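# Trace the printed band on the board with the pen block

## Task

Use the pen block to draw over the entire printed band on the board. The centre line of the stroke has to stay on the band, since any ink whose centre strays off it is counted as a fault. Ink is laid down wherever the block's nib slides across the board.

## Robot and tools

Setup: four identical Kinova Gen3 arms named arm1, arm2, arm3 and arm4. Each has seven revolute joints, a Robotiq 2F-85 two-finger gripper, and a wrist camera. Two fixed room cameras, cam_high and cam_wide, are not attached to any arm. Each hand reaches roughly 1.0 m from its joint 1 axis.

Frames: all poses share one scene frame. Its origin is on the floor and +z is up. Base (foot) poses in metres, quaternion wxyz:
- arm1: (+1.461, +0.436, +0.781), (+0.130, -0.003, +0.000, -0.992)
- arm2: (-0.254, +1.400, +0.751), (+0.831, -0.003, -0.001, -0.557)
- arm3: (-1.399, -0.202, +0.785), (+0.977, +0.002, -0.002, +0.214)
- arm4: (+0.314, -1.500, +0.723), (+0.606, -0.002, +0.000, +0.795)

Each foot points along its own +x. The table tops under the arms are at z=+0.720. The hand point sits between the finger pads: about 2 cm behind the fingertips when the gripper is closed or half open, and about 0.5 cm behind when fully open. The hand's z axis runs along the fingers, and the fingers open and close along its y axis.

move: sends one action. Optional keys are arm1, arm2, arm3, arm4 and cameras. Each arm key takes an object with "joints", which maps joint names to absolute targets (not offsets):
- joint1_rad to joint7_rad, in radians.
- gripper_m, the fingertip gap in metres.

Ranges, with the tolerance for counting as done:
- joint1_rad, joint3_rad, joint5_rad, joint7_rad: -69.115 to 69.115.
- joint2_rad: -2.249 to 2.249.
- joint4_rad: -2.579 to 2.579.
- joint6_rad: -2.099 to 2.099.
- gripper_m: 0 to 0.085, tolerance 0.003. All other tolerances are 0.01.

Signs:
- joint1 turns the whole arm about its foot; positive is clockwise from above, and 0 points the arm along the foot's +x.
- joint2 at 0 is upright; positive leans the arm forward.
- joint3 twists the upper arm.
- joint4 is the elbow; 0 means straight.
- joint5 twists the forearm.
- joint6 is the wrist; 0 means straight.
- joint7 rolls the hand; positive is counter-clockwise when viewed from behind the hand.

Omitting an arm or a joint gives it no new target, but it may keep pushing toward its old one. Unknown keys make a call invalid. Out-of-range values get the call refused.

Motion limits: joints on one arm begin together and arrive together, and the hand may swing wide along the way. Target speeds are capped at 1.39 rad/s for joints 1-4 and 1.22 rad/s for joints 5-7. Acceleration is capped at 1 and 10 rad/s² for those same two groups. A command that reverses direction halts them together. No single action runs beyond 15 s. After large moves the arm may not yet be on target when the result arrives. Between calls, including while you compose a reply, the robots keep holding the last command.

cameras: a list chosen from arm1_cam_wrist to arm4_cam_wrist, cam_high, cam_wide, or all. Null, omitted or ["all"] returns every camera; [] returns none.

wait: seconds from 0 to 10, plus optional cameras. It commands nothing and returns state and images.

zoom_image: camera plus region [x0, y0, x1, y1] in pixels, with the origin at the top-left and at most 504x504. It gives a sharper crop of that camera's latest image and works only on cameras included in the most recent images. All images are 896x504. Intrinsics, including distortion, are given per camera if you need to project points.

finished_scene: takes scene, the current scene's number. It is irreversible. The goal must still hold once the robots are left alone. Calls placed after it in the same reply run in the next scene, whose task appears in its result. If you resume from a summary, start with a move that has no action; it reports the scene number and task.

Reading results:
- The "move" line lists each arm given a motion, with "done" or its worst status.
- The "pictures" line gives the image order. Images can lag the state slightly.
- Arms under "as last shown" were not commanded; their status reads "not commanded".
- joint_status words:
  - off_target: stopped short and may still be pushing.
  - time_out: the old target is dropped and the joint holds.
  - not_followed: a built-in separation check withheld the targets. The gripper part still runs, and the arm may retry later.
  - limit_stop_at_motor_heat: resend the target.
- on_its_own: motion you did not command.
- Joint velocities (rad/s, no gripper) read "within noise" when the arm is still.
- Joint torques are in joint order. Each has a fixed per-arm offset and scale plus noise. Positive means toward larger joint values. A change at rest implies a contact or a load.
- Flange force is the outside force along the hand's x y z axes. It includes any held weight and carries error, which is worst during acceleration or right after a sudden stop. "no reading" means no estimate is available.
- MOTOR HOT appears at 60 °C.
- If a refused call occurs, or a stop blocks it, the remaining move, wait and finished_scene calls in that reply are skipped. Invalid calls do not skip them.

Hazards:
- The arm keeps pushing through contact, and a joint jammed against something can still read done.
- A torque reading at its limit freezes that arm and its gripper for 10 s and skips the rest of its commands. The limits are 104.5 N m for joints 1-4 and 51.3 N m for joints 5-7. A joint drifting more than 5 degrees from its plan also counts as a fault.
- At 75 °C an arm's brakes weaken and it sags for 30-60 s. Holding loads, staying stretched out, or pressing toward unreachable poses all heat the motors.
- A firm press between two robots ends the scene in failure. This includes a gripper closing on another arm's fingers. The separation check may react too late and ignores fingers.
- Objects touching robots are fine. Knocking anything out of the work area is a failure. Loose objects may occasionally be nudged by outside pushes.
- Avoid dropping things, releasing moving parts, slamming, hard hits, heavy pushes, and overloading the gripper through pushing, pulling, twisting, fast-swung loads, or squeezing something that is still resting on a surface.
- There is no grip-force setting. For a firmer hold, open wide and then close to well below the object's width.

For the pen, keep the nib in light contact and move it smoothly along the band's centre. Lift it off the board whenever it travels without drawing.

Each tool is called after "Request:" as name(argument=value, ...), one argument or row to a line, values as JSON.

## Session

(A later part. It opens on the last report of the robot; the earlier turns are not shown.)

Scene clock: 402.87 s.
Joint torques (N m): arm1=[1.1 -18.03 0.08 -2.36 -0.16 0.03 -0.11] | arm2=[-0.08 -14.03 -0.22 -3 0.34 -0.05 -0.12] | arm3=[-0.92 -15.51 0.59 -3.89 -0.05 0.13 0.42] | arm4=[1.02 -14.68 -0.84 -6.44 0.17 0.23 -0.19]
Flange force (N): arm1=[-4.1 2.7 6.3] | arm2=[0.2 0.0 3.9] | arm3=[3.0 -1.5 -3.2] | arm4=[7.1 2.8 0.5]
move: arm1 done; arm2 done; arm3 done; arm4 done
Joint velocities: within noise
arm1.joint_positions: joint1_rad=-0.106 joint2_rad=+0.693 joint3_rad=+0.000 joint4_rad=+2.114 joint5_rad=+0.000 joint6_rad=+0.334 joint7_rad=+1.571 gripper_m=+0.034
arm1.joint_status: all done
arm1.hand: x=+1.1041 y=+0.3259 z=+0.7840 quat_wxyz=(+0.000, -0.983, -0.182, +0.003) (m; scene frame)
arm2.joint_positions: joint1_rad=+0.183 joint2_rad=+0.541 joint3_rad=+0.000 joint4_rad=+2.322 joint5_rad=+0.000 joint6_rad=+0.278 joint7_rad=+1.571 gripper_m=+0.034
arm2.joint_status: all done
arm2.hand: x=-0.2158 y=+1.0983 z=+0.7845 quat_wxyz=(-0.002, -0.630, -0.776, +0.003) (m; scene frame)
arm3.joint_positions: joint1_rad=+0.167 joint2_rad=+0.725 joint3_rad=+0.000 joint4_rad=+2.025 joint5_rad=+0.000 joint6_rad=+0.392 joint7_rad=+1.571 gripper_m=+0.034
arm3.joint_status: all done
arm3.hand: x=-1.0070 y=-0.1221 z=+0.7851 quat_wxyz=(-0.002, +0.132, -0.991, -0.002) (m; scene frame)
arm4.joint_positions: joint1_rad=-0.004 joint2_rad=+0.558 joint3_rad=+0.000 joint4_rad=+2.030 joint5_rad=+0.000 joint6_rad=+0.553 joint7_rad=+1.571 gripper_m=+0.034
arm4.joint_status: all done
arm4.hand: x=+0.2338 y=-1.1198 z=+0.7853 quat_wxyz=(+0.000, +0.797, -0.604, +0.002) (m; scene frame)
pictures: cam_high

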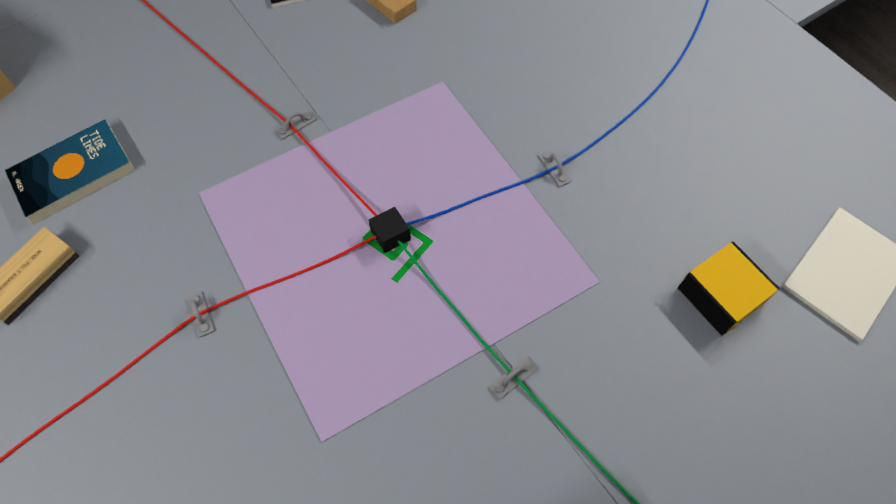

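Request:
move(
  arm1={"joints": {"joint2_rad": 0.6745, "joint4_rad": 2.18589, "joint6_rad": 0.28121}},
  arm2={"joints": {"joint2_rad": 0.534, "joint4_rad": 2.3475, "joint6_rad": 0.26009}},
  arm3={"joints": {"joint2_rad": 0.7085, "joint4_rad": 2.08162, "joint6_rad": 0.35147}},
  arm4={"joints": {"joint2_rad": 0.54023, "joint4_rad": 2.07242, "joint6_rad": 0.52894}},
  cameras=["cam_high", "cam_wide"],
)

Request:
zoom_image(
  camera="cam_high",
  region=[170, 90, 580, 410],
)

Scene clock: 433.53 s.
Joint torques (N m): arm1=[1.05 -17.18 0.11 -1.71 -0.16 0.18 -0.09] | arm2=[0.08 -12.72 -0.09 -0.15 0.34 1.45 -0.1] | arm3=[-0.82 -14.88 0.55 -3.48 -0.05 0.22 0.46] | arm4=[1.14 -13.18 -0.85 -3.51 0.18 1.8 -0.21]
Flange force (N): arm1=[-4.0 2.8 6.8] | arm2=[-3.9 0.2 4.8] | arm3=[2.9 -1.2 -3.2] | arm4=[2.4 2.9 0.9]
move: arm1 done; arm2 done; arm3 done; arm4 done
Joint velocities: within noise
arm1.joint_positions: joint1_rad=-0.106 joint2_rad=+0.675 joint3_rad=+0.000 joint4_rad=+2.186 joint5_rad=+0.000 joint6_rad=+0.281 joint7_rad=+1.571 gripper_m=+0.034
arm1.joint_status: all done
arm1.hand: x=+1.1248 y=+0.3338 z=+0.7838 quat_wxyz=(+0.000, -0.983, -0.182, +0.003) (m; scene frame)
arm2.joint_positions: joint1_rad=+0.183 joint2_rad=+0.534 joint3_rad=+0.000 joint4_rad=+2.347 joint5_rad=+0.000 joint6_rad=+0.260 joint7_rad=+1.571 gripper_m=+0.034
arm2.joint_status: all done
arm2.hand: x=-0.2174 y=+1.1061 z=+0.7844 quat_wxyz=(-0.002, -0.630, -0.776, +0.003) (m; scene frame)
arm3.joint_positions: joint1_rad=+0.167 joint2_rad=+0.708 joint3_rad=+0.000 joint4_rad=+2.082 joint5_rad=+0.000 joint6_rad=+0.351 joint7_rad=+1.571 gripper_m=+0.034
arm3.joint_status: all done
arm3.hand: x=-1.0234 y=-0.1265 z=+0.7850 quat_wxyz=(-0.002, +0.132, -0.991, -0.002) (m; scene frame)
arm4.joint_positions: joint1_rad=-0.004 joint2_rad=+0.540 joint3_rad=+0.000 joint4_rad=+2.072 joint5_rad=+0.000 joint6_rad=+0.529 joint7_rad=+1.571 gripper_m=+0.034
arm4.joint_status: all done
arm4.hand: x=+0.2373 y=-1.1323 z=+0.7853 quat_wxyz=(+0.000, +0.797, -0.604, +0.002) (m; scene frame)
pictures: cam_high, cam_wide

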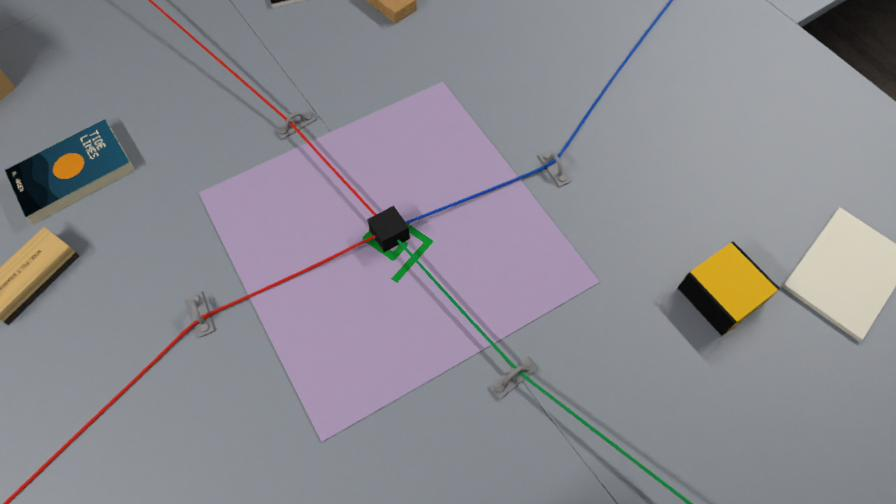

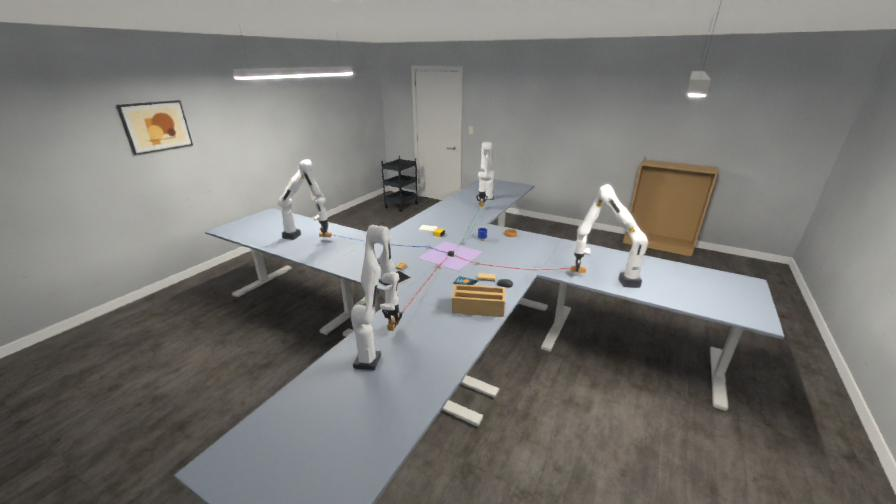

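Scaled by 1.229 from the camera's 896x504 image, which has a finer 1280x720 frame.

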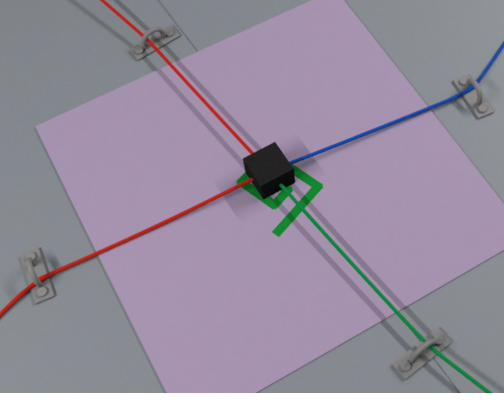

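Request:
move(
  arm2={"joints": {"joint6_rad": 0.25009}},
  arm4={"joints": {"joint6_rad": 0.51894}},
  cameras=["cam_high"],
)

Request:
zoom_image(
  camera="cam_high",
  region=[340, 190, 460, 290],
)

Scene clock: 445.67 s.
Joint torques (N m): arm1=[1.06 -17.21 0.02 -1.66 -0.16 0.18 -0.07] | arm2=[0.03 -13.74 -0.09 -2.75 0.28 0.13 -0.16] | arm3=[-0.86 -14.9 0.52 -3.47 -0.05 0.23 0.46] | arm4=[1.04 -14.03 -0.84 -5.86 0.19 0.48 -0.22]
Flange force (N): arm1=[-4.2 2.9 6.9] | arm2=[0.4 0.2 4.6] | arm3=[2.9 -1.3 -3.1] | arm4=[6.4 3.0 0.6]
move: arm2 done; arm4 done
Joint velocities: within noise
arm1, arm3: as last shown
arm2.joint_positions: joint1_rad=+0.183 joint2_rad=+0.534 joint3_rad=+0.000 joint4_rad=+2.347 joint5_rad=+0.000 joint6_rad=+0.250 joint7_rad=+1.571 gripper_m=+0.034
arm2.joint_status: all done
arm2.hand: x=-0.2168 y=+1.1031 z=+0.7845 quat_wxyz=(-0.006, -0.630, -0.776, +0.006) (m; scene frame)
arm4.joint_positions: joint1_rad=-0.004 joint2_rad=+0.540 joint3_rad=+0.000 joint4_rad=+2.072 joint5_rad=+0.000 joint6_rad=+0.519 joint7_rad=+1.571 gripper_m=+0.034
arm4.joint_status: all done
arm4.hand: x=+0.2364 y=-1.1294 z=+0.7853 quat_wxyz=(-0.003, +0.797, -0.604, -0.002) (m; scene frame)
pictures: cam_high

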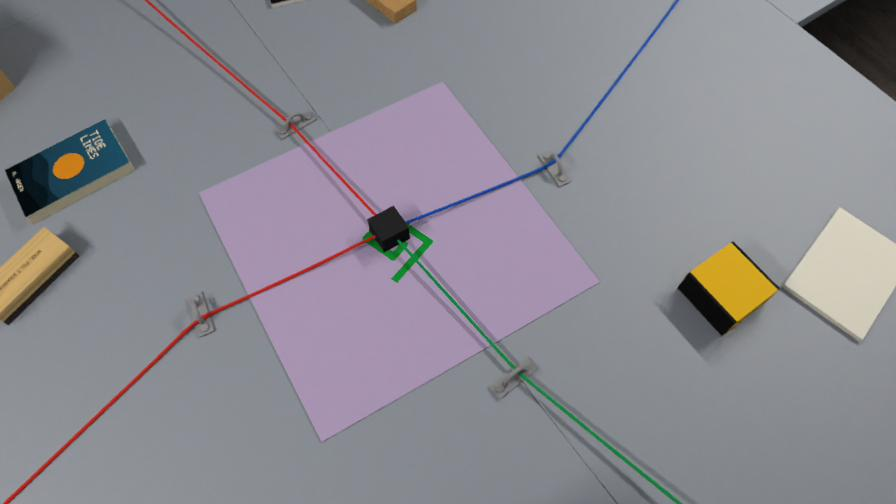

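Scaled by 4.200 from the camera's 896x504 image, which has a finer 1280x720 frame.

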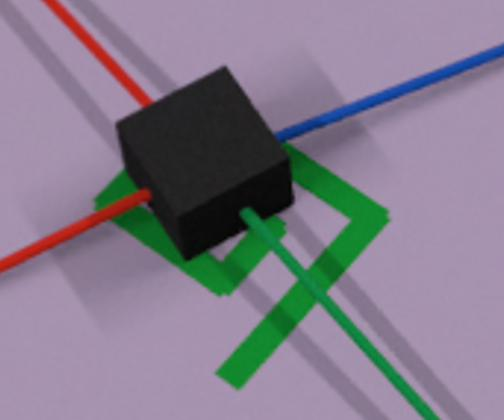

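Request:
move(
  arm1={"joints": {"joint6_rad": 0.29121}},
  arm3={"joints": {"joint6_rad": 0.36147}},
  cameras=["cam_high"],
)

Request:
zoom_image(
  camera="cam_high",
  region=[340, 190, 460, 290],
)

Scene clock: 464.00 s.
Joint torques (N m): arm1=[1.12 -16.77 0.11 -0.68 -0.18 0.8 -0.06] | arm2=[-0.07 -13.69 -0.18 -2.63 0.4 0.11 -0.1] | arm3=[-0.9 -14.77 0.55 -3.22 -0.05 0.35 0.43] | arm4=[1.07 -14.05 -0.87 -6 0.19 0.41 -0.19]
Flange force (N): arm1=[-5.6 2.9 7.3] | arm2=[0.1 0.1 4.3] | arm3=[2.5 -1.5 -3.1] | arm4=[6.7 3.1 0.5]
move: arm1 done; arm3 done
Joint velocities: within noise
arm1.joint_positions: joint1_rad=-0.106 joint2_rad=+0.675 joint3_rad=+0.000 joint4_rad=+2.186 joint5_rad=+0.000 joint6_rad=+0.291 joint7_rad=+1.571 gripper_m=+0.034
arm1.joint_status: all done
arm1.hand: x=+1.1277 y=+0.3349 z=+0.7838 quat_wxyz=(+0.001, -0.983, -0.182, -0.002) (m; scene frame)
arm2, arm4: as last shown
arm3.joint_positions: joint1_rad=+0.167 joint2_rad=+0.708 joint3_rad=+0.000 joint4_rad=+2.082 joint5_rad=+0.000 joint6_rad=+0.361 joint7_rad=+1.571 gripper_m=+0.034
arm3.joint_status: all done
arm3.hand: x=-1.0264 y=-0.1273 z=+0.7850 quat_wxyz=(+0.003, +0.132, -0.991, -0.002) (m; scene frame)
arm4.hand: x=+0.2364 y=-1.1293 z=+0.7853 quat_wxyz=(-0.003, +0.797, -0.604, -0.002) (m; scene frame)
pictures: cam_high

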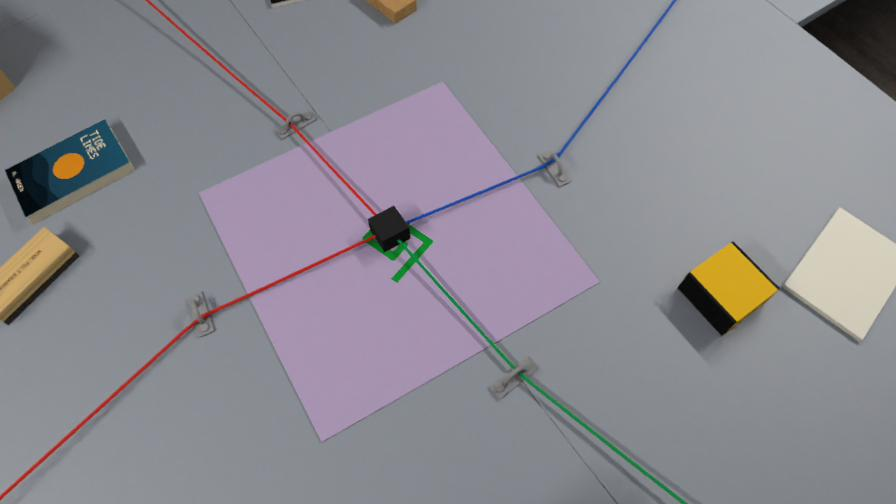

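Scaled by 4.200 from the camera's 896x504 image, which has a finer 1280x720 frame.

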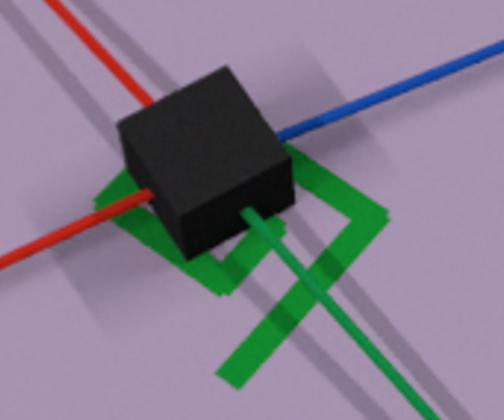

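Request:
move(
  arm1={"joints": {"joint6_rad": 0.28821}},
  arm3={"joints": {"joint6_rad": 0.36447}},
  cameras=["cam_high"],
)

Request:
zoom_image(
  camera="cam_high",
  region=[340, 190, 460, 290],
)

Request:
zoom_image(
  camera="cam_high",
  region=[530, 145, 580, 195],
)

Request:
zoom_image(
  camera="cam_high",
  region=[270, 100, 320, 150],
)

Request:
zoom_image(
  camera="cam_high",
  region=[175, 290, 225, 340],
)

Request:
zoom_image(
  camera="cam_high",
  region=[490, 355, 540, 405],
)

Scene clock: 489.37 s.
Joint torques (N m): arm1=[1.07 -16.97 0.08 -1.27 -0.14 0.4 -0.07] | arm2=[-0.04 -13.83 -0.19 -2.58 0.35 0.07 -0.15] | arm3=[-0.84 -14.51 0.61 -2.61 -0.02 0.69 0.44] | arm4=[1.06 -14.1 -0.83 -5.92 0.17 0.43 -0.23]
Flange force (N): arm1=[-4.8 2.8 6.8] | arm2=[-0.3 0.0 4.5] | arm3=[1.5 -1.4 -3.0] | arm4=[6.5 3.0 0.6]
move: arm1 done; arm3 done
Joint velocities: within noise
arm1.joint_positions: joint1_rad=-0.106 joint2_rad=+0.675 joint3_rad=+0.000 joint4_rad=+2.186 joint5_rad=+0.000 joint6_rad=+0.288 joint7_rad=+1.571 gripper_m=+0.034
arm1.joint_status: all done
arm1.hand: x=+1.1268 y=+0.3346 z=+0.7838 quat_wxyz=(+0.001, -0.983, -0.182, +0.000) (m; scene frame)
arm2, arm4: as last shown
arm3.joint_positions: joint1_rad=+0.167 joint2_rad=+0.708 joint3_rad=+0.000 joint4_rad=+2.082 joint5_rad=+0.000 joint6_rad=+0.364 joint7_rad=+1.571 gripper_m=+0.034
arm3.joint_status: all done
arm3.hand: x=-1.0273 y=-0.1276 z=+0.7850 quat_wxyz=(+0.004, +0.132, -0.991, -0.001) (m; scene frame)
pictures: cam_high

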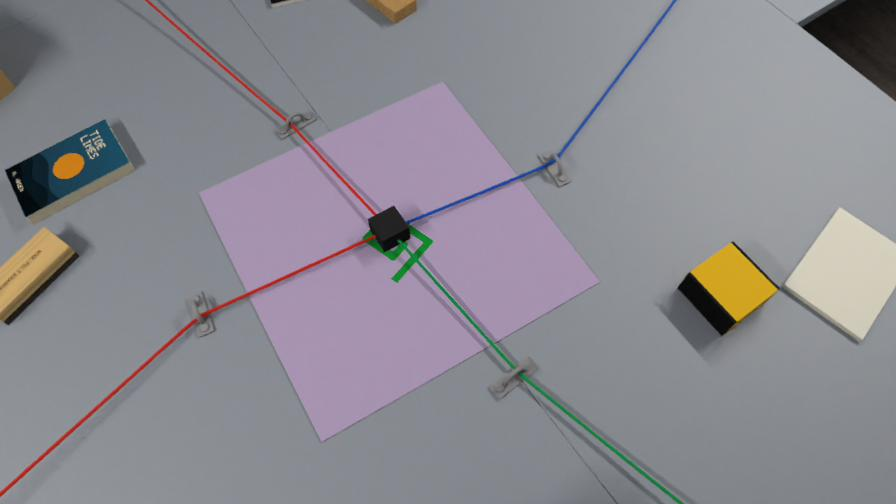

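Scaled by 4.200 from the camera's 896x504 image, which has a finer 1280x720 frame.

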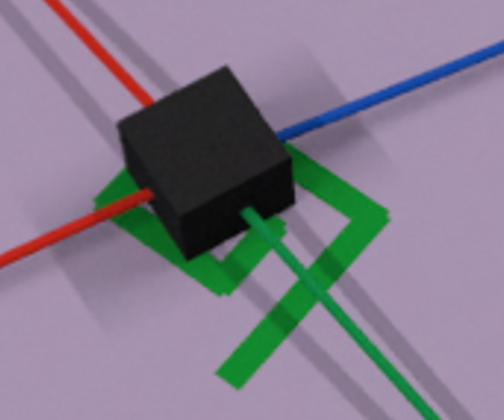

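Scaled by 10.080 from the camera's 896x504 image, which has a finer 1280x720 frame.

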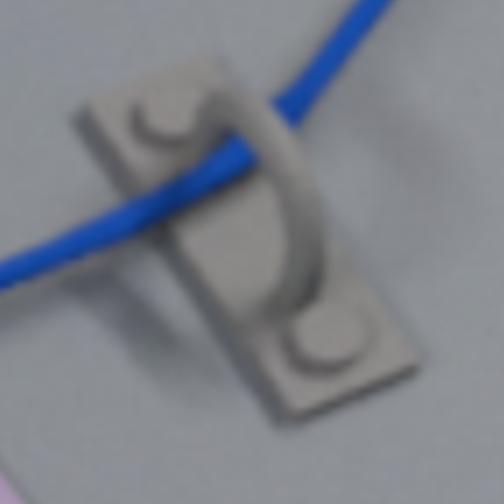

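Scaled by 10.080 from the camera's 896x504 image, which has a finer 1280x720 frame.

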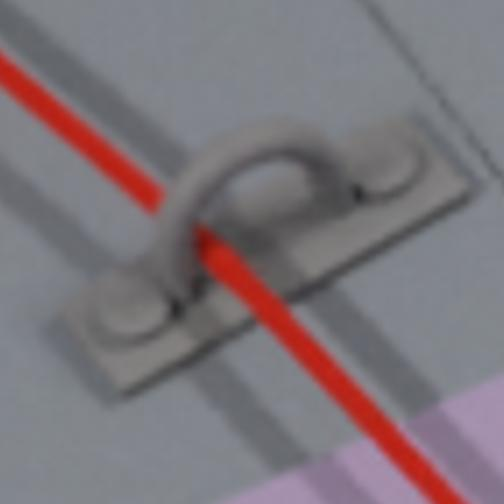

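Scaled by 10.080 from the camera's 896x504 image, which has a finer 1280x720 frame.

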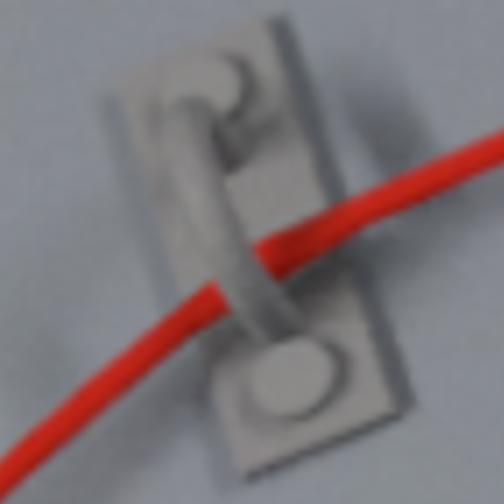

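Scaled by 10.080 from the camera's 896x504 image, which has a finer 1280x720 frame.

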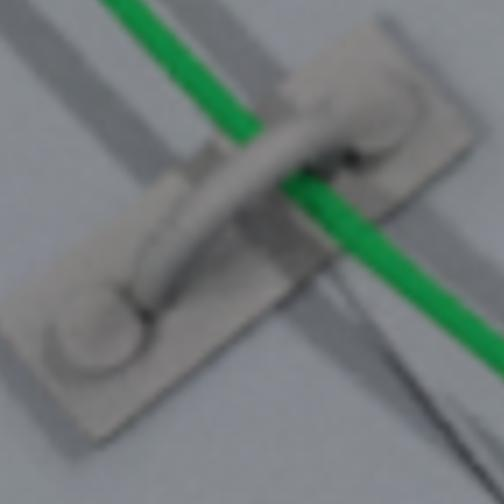

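Request:
move(
  arm1={"joints": {"joint6_rad": 0.28337}},
  arm2={"joints": {"joint6_rad": 0.25752}},
  arm3={"joints": {"joint6_rad": 0.36918}},
  arm4={"joints": {"joint6_rad": 0.51152}},
  cameras=["cam_high"],
)

Request:
zoom_image(
  camera="cam_high",
  region=[340, 190, 460, 290],
)

Request:
move(
  arm1={"joints": {"joint6_rad": 0.29947}},
  arm2={"joints": {"joint6_rad": 0.22154}},
  arm3={"joints": {"joint6_rad": 0.35258}},
  arm4={"joints": {"joint6_rad": 0.54728}},
  cameras=["cam_high"],
)

Request:
zoom_image(
  camera="cam_high",
  region=[340, 190, 460, 290],
)

Scene clock: 565.10 s.
Joint torques (N m): arm1=[1.07 -17.03 0.05 -1.26 -0.17 0.35 -0.09] | arm2=[-0.01 -13.66 -0.21 -2.16 0.29 0.3 -0.13] | arm3=[-0.85 -14.51 0.57 -2.61 -0.03 0.69 0.43] | arm4=[1.06 -14.16 -0.83 -6.18 0.16 0.29 -0.2]
Flange force (N): arm1=[-4.9 2.8 6.8] | arm2=[-1.0 0.1 4.6] | arm3=[1.6 -1.4 -3.0] | arm4=[6.9 3.2 0.5]
move: arm1 done; arm2 done; arm3 done; arm4 done
Joint velocities: within noise
arm1.joint_positions: joint1_rad=-0.106 joint2_rad=+0.675 joint3_rad=+0.000 joint4_rad=+2.186 joint5_rad=+0.000 joint6_rad=+0.283 joint7_rad=+1.571 gripper_m=+0.034
arm1.joint_status: all done
arm1.hand: x=+1.1254 y=+0.3340 z=+0.7838 quat_wxyz=(+0.000, -0.983, -0.182, +0.002) (m; scene frame)
arm2.joint_positions: joint1_rad=+0.183 joint2_rad=+0.534 joint3_rad=+0.000 joint4_rad=+2.347 joint5_rad=+0.000 joint6_rad=+0.258 joint7_rad=+1.571 gripper_m=+0.034
arm2.joint_status: all done
arm2.hand: x=-0.2172 y=+1.1053 z=+0.7844 quat_wxyz=(-0.003, -0.630, -0.776, +0.004) (m; scene frame)
arm3.joint_positions: joint1_rad=+0.167 joint2_rad=+0.708 joint3_rad=+0.000 joint4_rad=+2.082 joint5_rad=+0.000 joint6_rad=+0.369 joint7_rad=+1.571 gripper_m=+0.034
arm3.joint_status: all done
arm3.hand: x=-1.0287 y=-0.1279 z=+0.7850 quat_wxyz=(+0.007, +0.132, -0.991, -0.001) (m; scene frame)
arm4.joint_positions: joint1_rad=-0.004 joint2_rad=+0.540 joint3_rad=+0.000 joint4_rad=+2.072 joint5_rad=+0.000 joint6_rad=+0.512 joint7_rad=+1.571 gripper_m=+0.034
arm4.joint_status: all done
arm4.hand: x=+0.2358 y=-1.1271 z=+0.7853 quat_wxyz=(-0.005, +0.797, -0.604, -0.005) (m; scene frame)
pictures: cam_high

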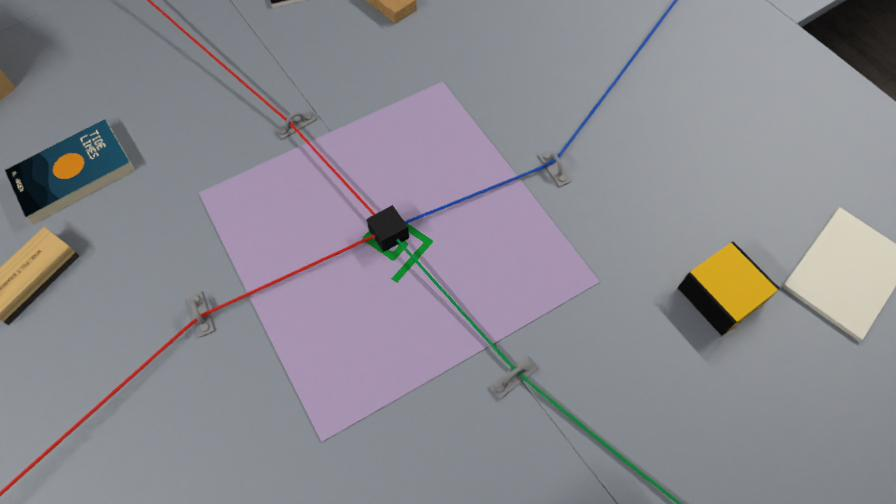

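Scaled by 4.200 from the camera's 896x504 image, which has a finer 1280x720 frame.

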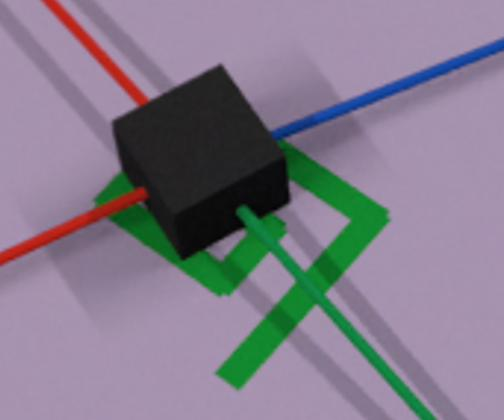

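Scene clock: 565.70 s.
Joint torques (N m): arm1=[1.04 -16.78 0.07 -0.86 -0.16 0.63 -0.08] | arm2=[-0.03 -13.93 -0.23 -2.88 0.3 -0.12 -0.13] | arm3=[-0.83 -14.66 0.58 -2.94 -0.05 0.55 0.43] | arm4=[1.02 -13.97 -0.84 -5.76 0.16 0.59 -0.21]
Flange force (N): arm1=[-5.4 2.6 6.8] | arm2=[0.2 0.2 4.3] | arm3=[2.1 -1.4 -2.9] | arm4=[6.4 2.7 0.9]
move: arm1 done; arm2 done; arm3 done; arm4 done
Joint velocities: within noise
arm1.joint_positions: joint1_rad=-0.106 joint2_rad=+0.675 joint3_rad=+0.000 joint4_rad=+2.186 joint5_rad=+0.000 joint6_rad=+0.299 joint7_rad=+1.571 gripper_m=+0.034
arm1.joint_status: all done
arm1.hand: x=+1.1301 y=+0.3358 z=+0.7839 quat_wxyz=(+0.002, -0.983, -0.182, -0.006) (m; scene frame)
arm2.joint_positions: joint1_rad=+0.183 joint2_rad=+0.534 joint3_rad=+0.000 joint4_rad=+2.347 joint5_rad=+0.000 joint6_rad=+0.222 joint7_rad=+1.571 gripper_m=+0.034
arm2.joint_status: all done
arm2.hand: x=-0.2149 y=+1.0944 z=+0.7847 quat_wxyz=(-0.017, -0.630, -0.776, +0.015) (m; scene frame)
arm3.joint_positions: joint1_rad=+0.167 joint2_rad=+0.708 joint3_rad=+0.000 joint4_rad=+2.082 joint5_rad=+0.000 joint6_rad=+0.353 joint7_rad=+1.571 gripper_m=+0.034
arm3.joint_status: all done
arm3.hand: x=-1.0237 y=-0.1266 z=+0.7850 quat_wxyz=(-0.002, +0.132, -0.991, -0.002) (m; scene frame)
arm4.joint_positions: joint1_rad=-0.004 joint2_rad=+0.540 joint3_rad=+0.000 joint4_rad=+2.072 joint5_rad=+0.000 joint6_rad=+0.547 joint7_rad=+1.571 gripper_m=+0.034
arm4.joint_status: all done
arm4.hand: x=+0.2388 y=-1.1378 z=+0.7853 quat_wxyz=(+0.006, +0.797, -0.604, +0.009) (m; scene frame)
pictures: cam_high

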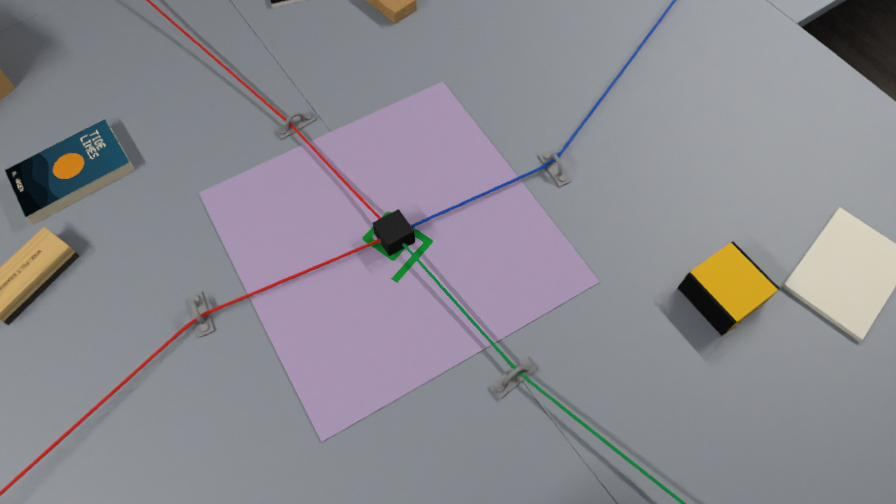

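Scaled by 4.200 from the camera's 896x504 image, which has a finer 1280x720 frame.

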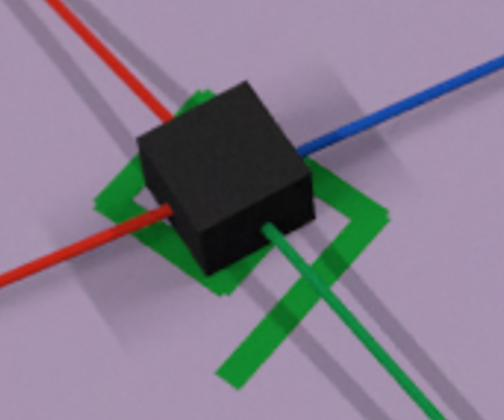

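Request:
move(
  arm1={"joints": {"joint6_rad": 0.30947}},
  arm2={"joints": {"joint6_rad": 0.19696}},
  arm3={"joints": {"joint6_rad": 0.34057}},
  arm4={"joints": {"joint6_rad": 0.57135}},
  cameras=["cam_high"],
)

Request:
zoom_image(
  camera="cam_high",
  region=[340, 190, 460, 290],
)

Request:
move(
  arm1={"joints": {"joint6_rad": 0.31818}},
  arm2={"joints": {"joint6_rad": 0.17377}},
  arm3={"joints": {"joint6_rad": 0.32872}},
  arm4={"joints": {"joint6_rad": 0.59381}},
  cameras=["cam_high"],
)

Request:
zoom_image(
  camera="cam_high",
  region=[340, 190, 460, 290],
)

Scene clock: 603.30 s.
Joint torques (N m): arm1=[1.09 -16.82 0.08 -0.78 -0.18 0.63 -0.1] | arm2=[-0.12 -13.89 -0.19 -2.92 0.36 -0.16 -0.1] | arm3=[-0.86 -14.7 0.55 -2.95 -0.03 0.51 0.43] | arm4=[1.02 -13.82 -0.87 -5.54 0.17 0.73 -0.2]
Flange force (N): arm1=[-5.8 2.7 6.8] | arm2=[0.4 0.0 4.1] | arm3=[2.0 -1.5 -3.0] | arm4=[6.1 2.6 0.9]
move: arm1 done; arm2 done; arm3 done; arm4 done
Joint velocities: within noise
arm1.joint_positions: joint1_rad=-0.106 joint2_rad=+0.675 joint3_rad=+0.000 joint4_rad=+2.186 joint5_rad=+0.000 joint6_rad=+0.309 joint7_rad=+1.571 gripper_m=+0.034
arm1.joint_status: all done
arm1.hand: x=+1.1330 y=+0.3370 z=+0.7839 quat_wxyz=(+0.003, -0.983, -0.182, -0.011) (m; scene frame)
arm2.joint_positions: joint1_rad=+0.183 joint2_rad=+0.534 joint3_rad=+0.000 joint4_rad=+2.347 joint5_rad=+0.000 joint6_rad=+0.197 joint7_rad=+1.571 gripper_m=+0.034
arm2.joint_status: all done
arm2.hand: x=-0.2134 y=+1.0869 z=+0.7852 quat_wxyz=(-0.026, -0.630, -0.776, +0.023) (m; scene frame)
arm3.joint_positions: joint1_rad=+0.167 joint2_rad=+0.708 joint3_rad=+0.000 joint4_rad=+2.082 joint5_rad=+0.000 joint6_rad=+0.341 joint7_rad=+1.571 gripper_m=+0.034
arm3.joint_status: all done
arm3.hand: x=-1.0201 y=-0.1256 z=+0.7851 quat_wxyz=(-0.008, +0.132, -0.991, -0.003) (m; scene frame)
arm4.joint_positions: joint1_rad=-0.004 joint2_rad=+0.540 joint3_rad=+0.000 joint4_rad=+2.072 joint5_rad=+0.000 joint6_rad=+0.571 joint7_rad=+1.571 gripper_m=+0.034
arm4.joint_status: all done
arm4.hand: x=+0.2408 y=-1.1450 z=+0.7856 quat_wxyz=(+0.013, +0.796, -0.604, +0.019) (m; scene frame)
pictures: cam_high

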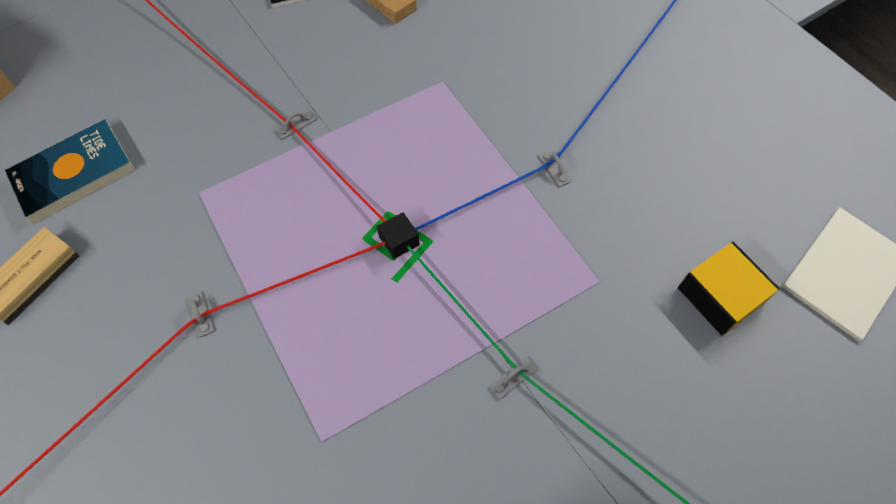

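Scaled by 4.200 from the camera's 896x504 image, which has a finer 1280x720 frame.

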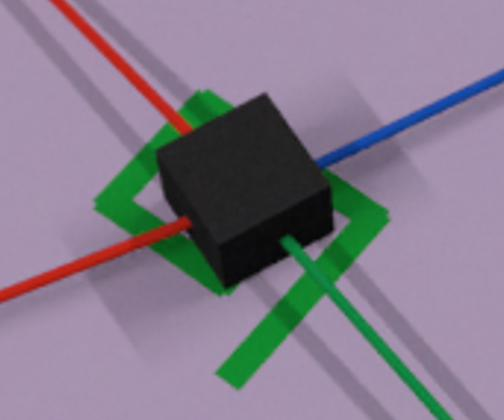

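Scene clock: 603.83 s.
Joint torques (N m): arm1=[1.12 -16.74 0.08 -0.86 -0.18 0.6 -0.06] | arm2=[-0.07 -14.05 -0.23 -3.04 0.33 -0.24 -0.1] | arm3=[-0.83 -14.71 0.56 -3.08 -0.04 0.43 0.44] | arm4=[1.05 -13.73 -0.89 -5.33 0.19 0.84 -0.2]
Flange force (N): arm1=[-5.6 2.8 6.5] | arm2=[0.6 0.3 4.3] | arm3=[2.2 -1.4 -3.2] | arm4=[5.8 2.5 1.0]
move: arm1 done; arm2 done; arm3 done; arm4 done
Joint velocities: within noise
arm1.joint_positions: joint1_rad=-0.106 joint2_rad=+0.675 joint3_rad=+0.000 joint4_rad=+2.186 joint5_rad=+0.000 joint6_rad=+0.318 joint7_rad=+1.571 gripper_m=+0.034
arm1.joint_status: all done
arm1.hand: x=+1.1355 y=+0.3379 z=+0.7840 quat_wxyz=(+0.003, -0.983, -0.182, -0.015) (m; scene frame)
arm2.joint_positions: joint1_rad=+0.183 joint2_rad=+0.534 joint3_rad=+0.000 joint4_rad=+2.347 joint5_rad=+0.000 joint6_rad=+0.174 joint7_rad=+1.571 gripper_m=+0.034
arm2.joint_status: all done
arm2.hand: x=-0.2119 y=+1.0799 z=+0.7858 quat_wxyz=(-0.035, -0.630, -0.775, +0.030) (m; scene frame)
arm3.joint_positions: joint1_rad=+0.167 joint2_rad=+0.708 joint3_rad=+0.000 joint4_rad=+2.082 joint5_rad=+0.000 joint6_rad=+0.329 joint7_rad=+1.571 gripper_m=+0.034
arm3.joint_status: all done
arm3.hand: x=-1.0166 y=-0.1247 z=+0.7851 quat_wxyz=(-0.013, +0.132, -0.991, -0.004) (m; scene frame)
arm4.joint_positions: joint1_rad=-0.004 joint2_rad=+0.540 joint3_rad=+0.000 joint4_rad=+2.072 joint5_rad=+0.000 joint6_rad=+0.594 joint7_rad=+1.571 gripper_m=+0.034
arm4.joint_status: all done
arm4.hand: x=+0.2427 y=-1.1518 z=+0.7860 quat_wxyz=(+0.020, +0.796, -0.604, +0.028) (m; scene frame)
pictures: cam_high

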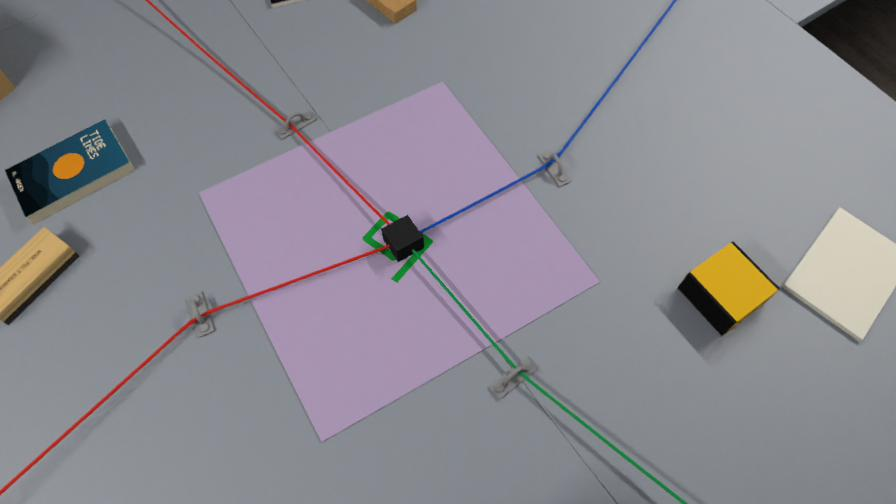

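Scaled by 4.200 from the camera's 896x504 image, which has a finer 1280x720 frame.

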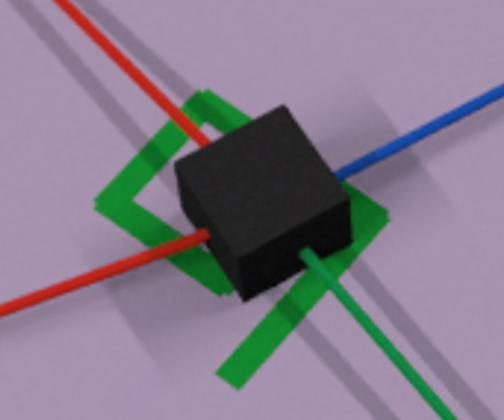

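Request:
move(
  arm1={"joints": {"joint6_rad": 0.29391}},
  arm2={"joints": {"joint6_rad": 0.17113}},
  arm3={"joints": {"joint6_rad": 0.35162}},
  arm4={"joints": {"joint6_rad": 0.59696}},
  cameras=["cam_high"],
)

Request:
zoom_image(
  camera="cam_high",
  region=[340, 190, 460, 290],
)

Request:
move(
  arm1={"joints": {"joint6_rad": 0.27064}},
  arm2={"joints": {"joint6_rad": 0.16502}},
  arm3={"joints": {"joint6_rad": 0.3726}},
  arm4={"joints": {"joint6_rad": 0.60182}},
  cameras=["cam_high"],
)

Request:
zoom_image(
  camera="cam_high",
  region=[340, 190, 460, 290],
)

Request:
move(
  arm1={"joints": {"joint6_rad": 0.24693}},
  arm2={"joints": {"joint6_rad": 0.15786}},
  arm3={"joints": {"joint6_rad": 0.39344}},
  arm4={"joints": {"joint6_rad": 0.606}},
  cameras=["cam_high"],
)

Request:
zoom_image(
  camera="cam_high",
  region=[340, 190, 460, 290],
)

Scene clock: 633.37 s.
Joint torques (N m): arm1=[1.11 -16.99 0.07 -1.23 -0.16 0.41 -0.09] | arm2=[-0.09 -13.94 -0.16 -2.92 0.29 -0.16 -0.19] | arm3=[-0.84 -14.5 0.56 -2.49 -0.04 0.65 0.43] | arm4=[1.02 -13.75 -0.87 -5.57 0.17 0.76 -0.21]
Flange force (N): arm1=[-4.9 2.9 6.8] | arm2=[0.5 -0.1 4.2] | arm3=[1.0 -1.5 -3.2] | arm4=[6.3 2.5 1.0]
move: arm1 done; arm2 done; arm3 done; arm4 done
Joint velocities: within noise
arm1.joint_positions: joint1_rad=-0.106 joint2_rad=+0.675 joint3_rad=+0.000 joint4_rad=+2.186 joint5_rad=+0.000 joint6_rad=+0.294 joint7_rad=+1.571 gripper_m=+0.034
arm1.joint_status: all done
arm1.hand: x=+1.1285 y=+0.3352 z=+0.7838 quat_wxyz=(+0.001, -0.983, -0.182, -0.003) (m; scene frame)
arm2.joint_positions: joint1_rad=+0.183 joint2_rad=+0.534 joint3_rad=+0.000 joint4_rad=+2.347 joint5_rad=+0.000 joint6_rad=+0.171 joint7_rad=+1.571 gripper_m=+0.034
arm2.joint_status: all done
arm2.hand: x=-0.2117 y=+1.0791 z=+0.7858 quat_wxyz=(-0.036, -0.630, -0.775, +0.031) (m; scene frame)
arm3.joint_positions: joint1_rad=+0.167 joint2_rad=+0.708 joint3_rad=+0.000 joint4_rad=+2.082 joint5_rad=+0.000 joint6_rad=+0.352 joint7_rad=+1.571 gripper_m=+0.034
arm3.joint_status: all done
arm3.hand: x=-1.0234 y=-0.1265 z=+0.7850 quat_wxyz=(-0.002, +0.132, -0.991, -0.002) (m; scene frame)
arm4.joint_positions: joint1_rad=-0.004 joint2_rad=+0.540 joint3_rad=+0.000 joint4_rad=+2.072 joint5_rad=+0.000 joint6_rad=+0.597 joint7_rad=+1.571 gripper_m=+0.034
arm4.joint_status: all done
arm4.hand: x=+0.2429 y=-1.1527 z=+0.7861 quat_wxyz=(+0.021, +0.796, -0.604, +0.029) (m; scene frame)
pictures: cam_high

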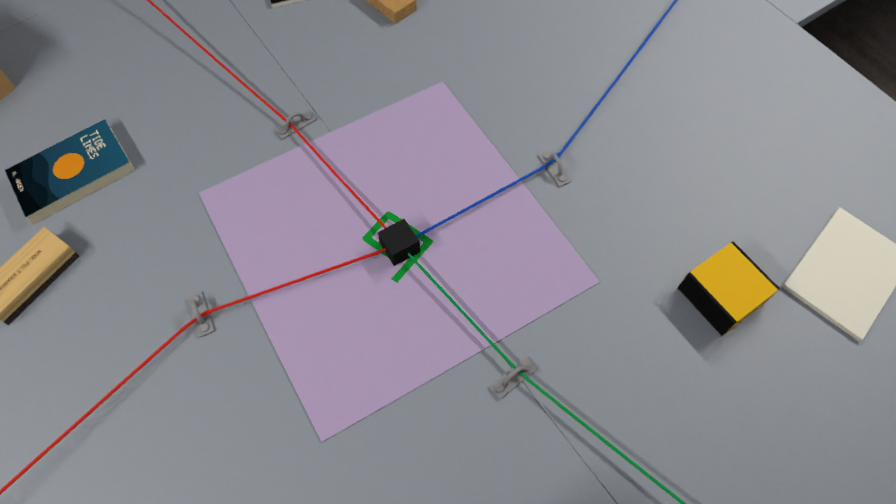

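Scaled by 4.200 from the camera's 896x504 image, which has a finer 1280x720 frame.

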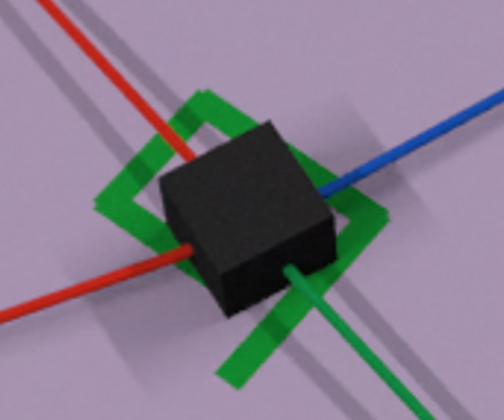

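Scene clock: 633.90 s.
Joint torques (N m): arm1=[1.07 -17.16 0.07 -1.57 -0.18 0.22 -0.07] | arm2=[-0.05 -13.95 -0.19 -2.92 0.32 -0.21 -0.1] | arm3=[-0.84 -14.42 0.57 -2.5 -0.03 0.77 0.48] | arm4=[1.04 -13.78 -0.86 -5.55 0.18 0.78 -0.21]
Flange force (N): arm1=[-4.3 2.9 6.9] | arm2=[0.4 0.4 4.0] | arm3=[1.5 -1.3 -3.0] | arm4=[6.2 2.5 1.2]
move: arm1 done; arm2 done; arm3 done; arm4 done
Joint velocities: within noise
arm1.joint_positions: joint1_rad=-0.106 joint2_rad=+0.675 joint3_rad=+0.000 joint4_rad=+2.186 joint5_rad=+0.000 joint6_rad=+0.271 joint7_rad=+1.571 gripper_m=+0.034
arm1.joint_status: all done
arm1.hand: x=+1.1217 y=+0.3326 z=+0.7839 quat_wxyz=(-0.001, -0.983, -0.182, +0.009) (m; scene frame)
arm2.joint_positions: joint1_rad=+0.183 joint2_rad=+0.534 joint3_rad=+0.000 joint4_rad=+2.347 joint5_rad=+0.000 joint6_rad=+0.165 joint7_rad=+1.571 gripper_m=+0.034
arm2.joint_status: all done
arm2.hand: x=-0.2113 y=+1.0772 z=+0.7860 quat_wxyz=(-0.039, -0.630, -0.775, +0.033) (m; scene frame)
arm3.joint_positions: joint1_rad=+0.167 joint2_rad=+0.708 joint3_rad=+0.000 joint4_rad=+2.082 joint5_rad=+0.000 joint6_rad=+0.373 joint7_rad=+1.571 gripper_m=+0.034
arm3.joint_status: all done
arm3.hand: x=-1.0298 y=-0.1282 z=+0.7851 quat_wxyz=(+0.008, +0.132, -0.991, -0.001) (m; scene frame)
arm4.joint_positions: joint1_rad=-0.004 joint2_rad=+0.540 joint3_rad=+0.000 joint4_rad=+2.072 joint5_rad=+0.000 joint6_rad=+0.602 joint7_rad=+1.571 gripper_m=+0.034
arm4.joint_status: all done
arm4.hand: x=+0.2434 y=-1.1542 z=+0.7862 quat_wxyz=(+0.022, +0.796, -0.604, +0.031) (m; scene frame)
pictures: cam_high

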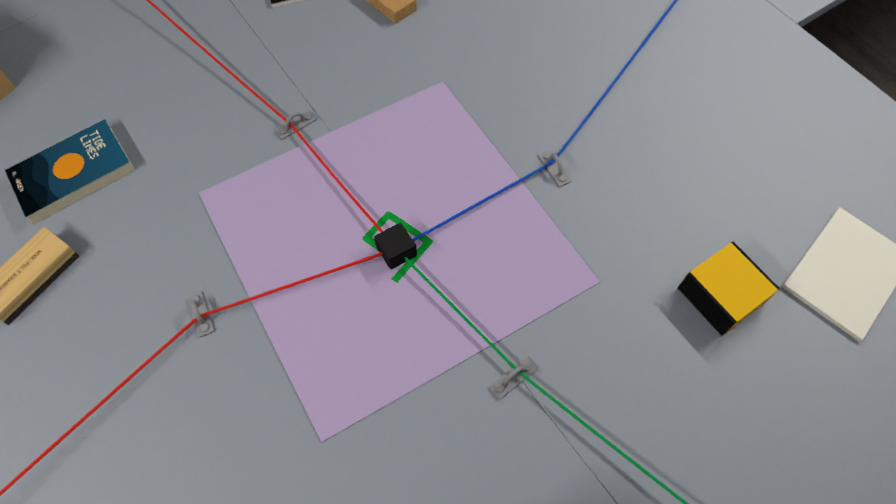

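Scaled by 4.200 from the camera's 896x504 image, which has a finer 1280x720 frame.

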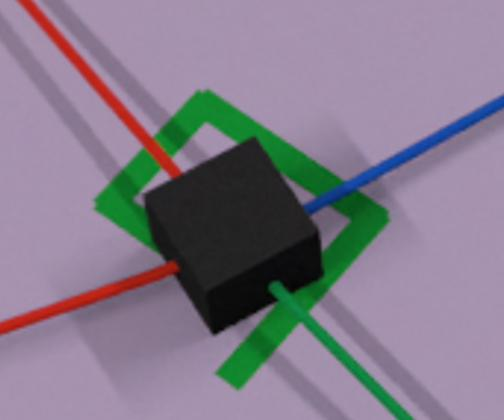

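Scene clock: 634.47 s.
Joint torques (N m): arm1=[1.08 -17.28 0.09 -1.67 -0.14 0.07 -0.03] | arm2=[0.06 -13.95 -0.13 -3.03 0.35 -0.25 -0.09] | arm3=[-0.83 -14.22 0.58 -1.99 -0.02 1.09 0.45] | arm4=[1.02 -13.78 -0.86 -5.53 0.18 0.77 -0.21]
Flange force (N): arm1=[-4.2 3.1 6.9] | arm2=[0.6 0.8 3.9] | arm3=[0.8 -1.3 -2.8] | arm4=[6.2 2.4 1.2]
move: arm1 done; arm2 done; arm3 done; arm4 done
Joint velocities: within noise
arm1.joint_positions: joint1_rad=-0.106 joint2_rad=+0.675 joint3_rad=+0.000 joint4_rad=+2.186 joint5_rad=+0.000 joint6_rad=+0.247 joint7_rad=+1.571 gripper_m=+0.034
arm1.joint_status: all done
arm1.hand: x=+1.1148 y=+0.3300 z=+0.7841 quat_wxyz=(-0.003, -0.983, -0.182, +0.020) (m; scene frame)
arm2.joint_positions: joint1_rad=+0.183 joint2_rad=+0.534 joint3_rad=+0.000 joint4_rad=+2.347 joint5_rad=+0.000 joint6_rad=+0.158 joint7_rad=+1.571 gripper_m=+0.034
arm2.joint_status: all done
arm2.hand: x=-0.2109 y=+1.0751 z=+0.7863 quat_wxyz=(-0.041, -0.629, -0.775, +0.035) (m; scene frame)
arm3.joint_positions: joint1_rad=+0.167 joint2_rad=+0.708 joint3_rad=+0.000 joint4_rad=+2.082 joint5_rad=+0.000 joint6_rad=+0.393 joint7_rad=+1.571 gripper_m=+0.034
arm3.joint_status: all done
arm3.hand: x=-1.0360 y=-0.1299 z=+0.7852 quat_wxyz=(+0.019, +0.132, -0.991, +0.001) (m; scene frame)
arm4.joint_positions: joint1_rad=-0.004 joint2_rad=+0.540 joint3_rad=+0.000 joint4_rad=+2.072 joint5_rad=+0.000 joint6_rad=+0.606 joint7_rad=+1.571 gripper_m=+0.034
arm4.joint_status: all done
arm4.hand: x=+0.2437 y=-1.1554 z=+0.7863 quat_wxyz=(+0.024, +0.796, -0.604, +0.032) (m; scene frame)
pictures: cam_high

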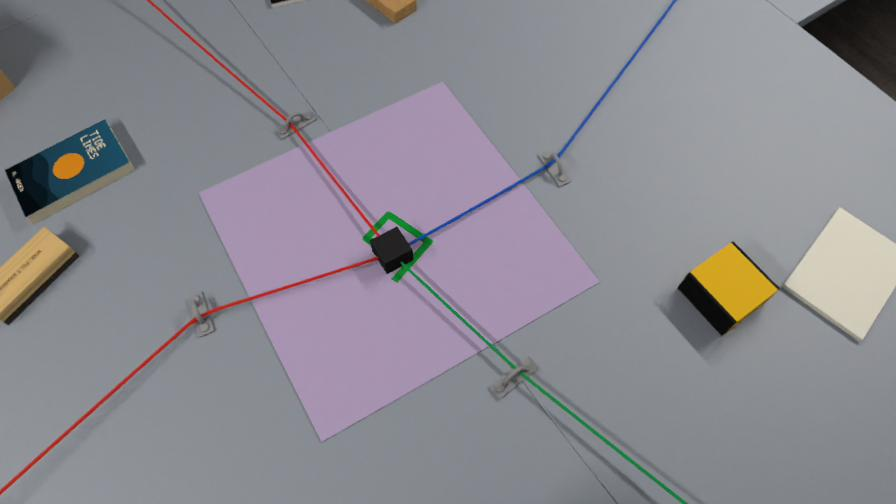

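Scaled by 4.200 from the camera's 896x504 image, which has a finer 1280x720 frame.

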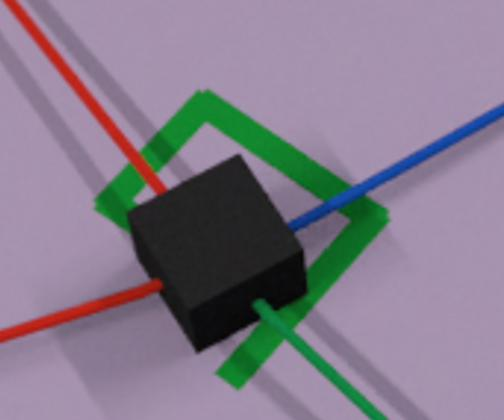

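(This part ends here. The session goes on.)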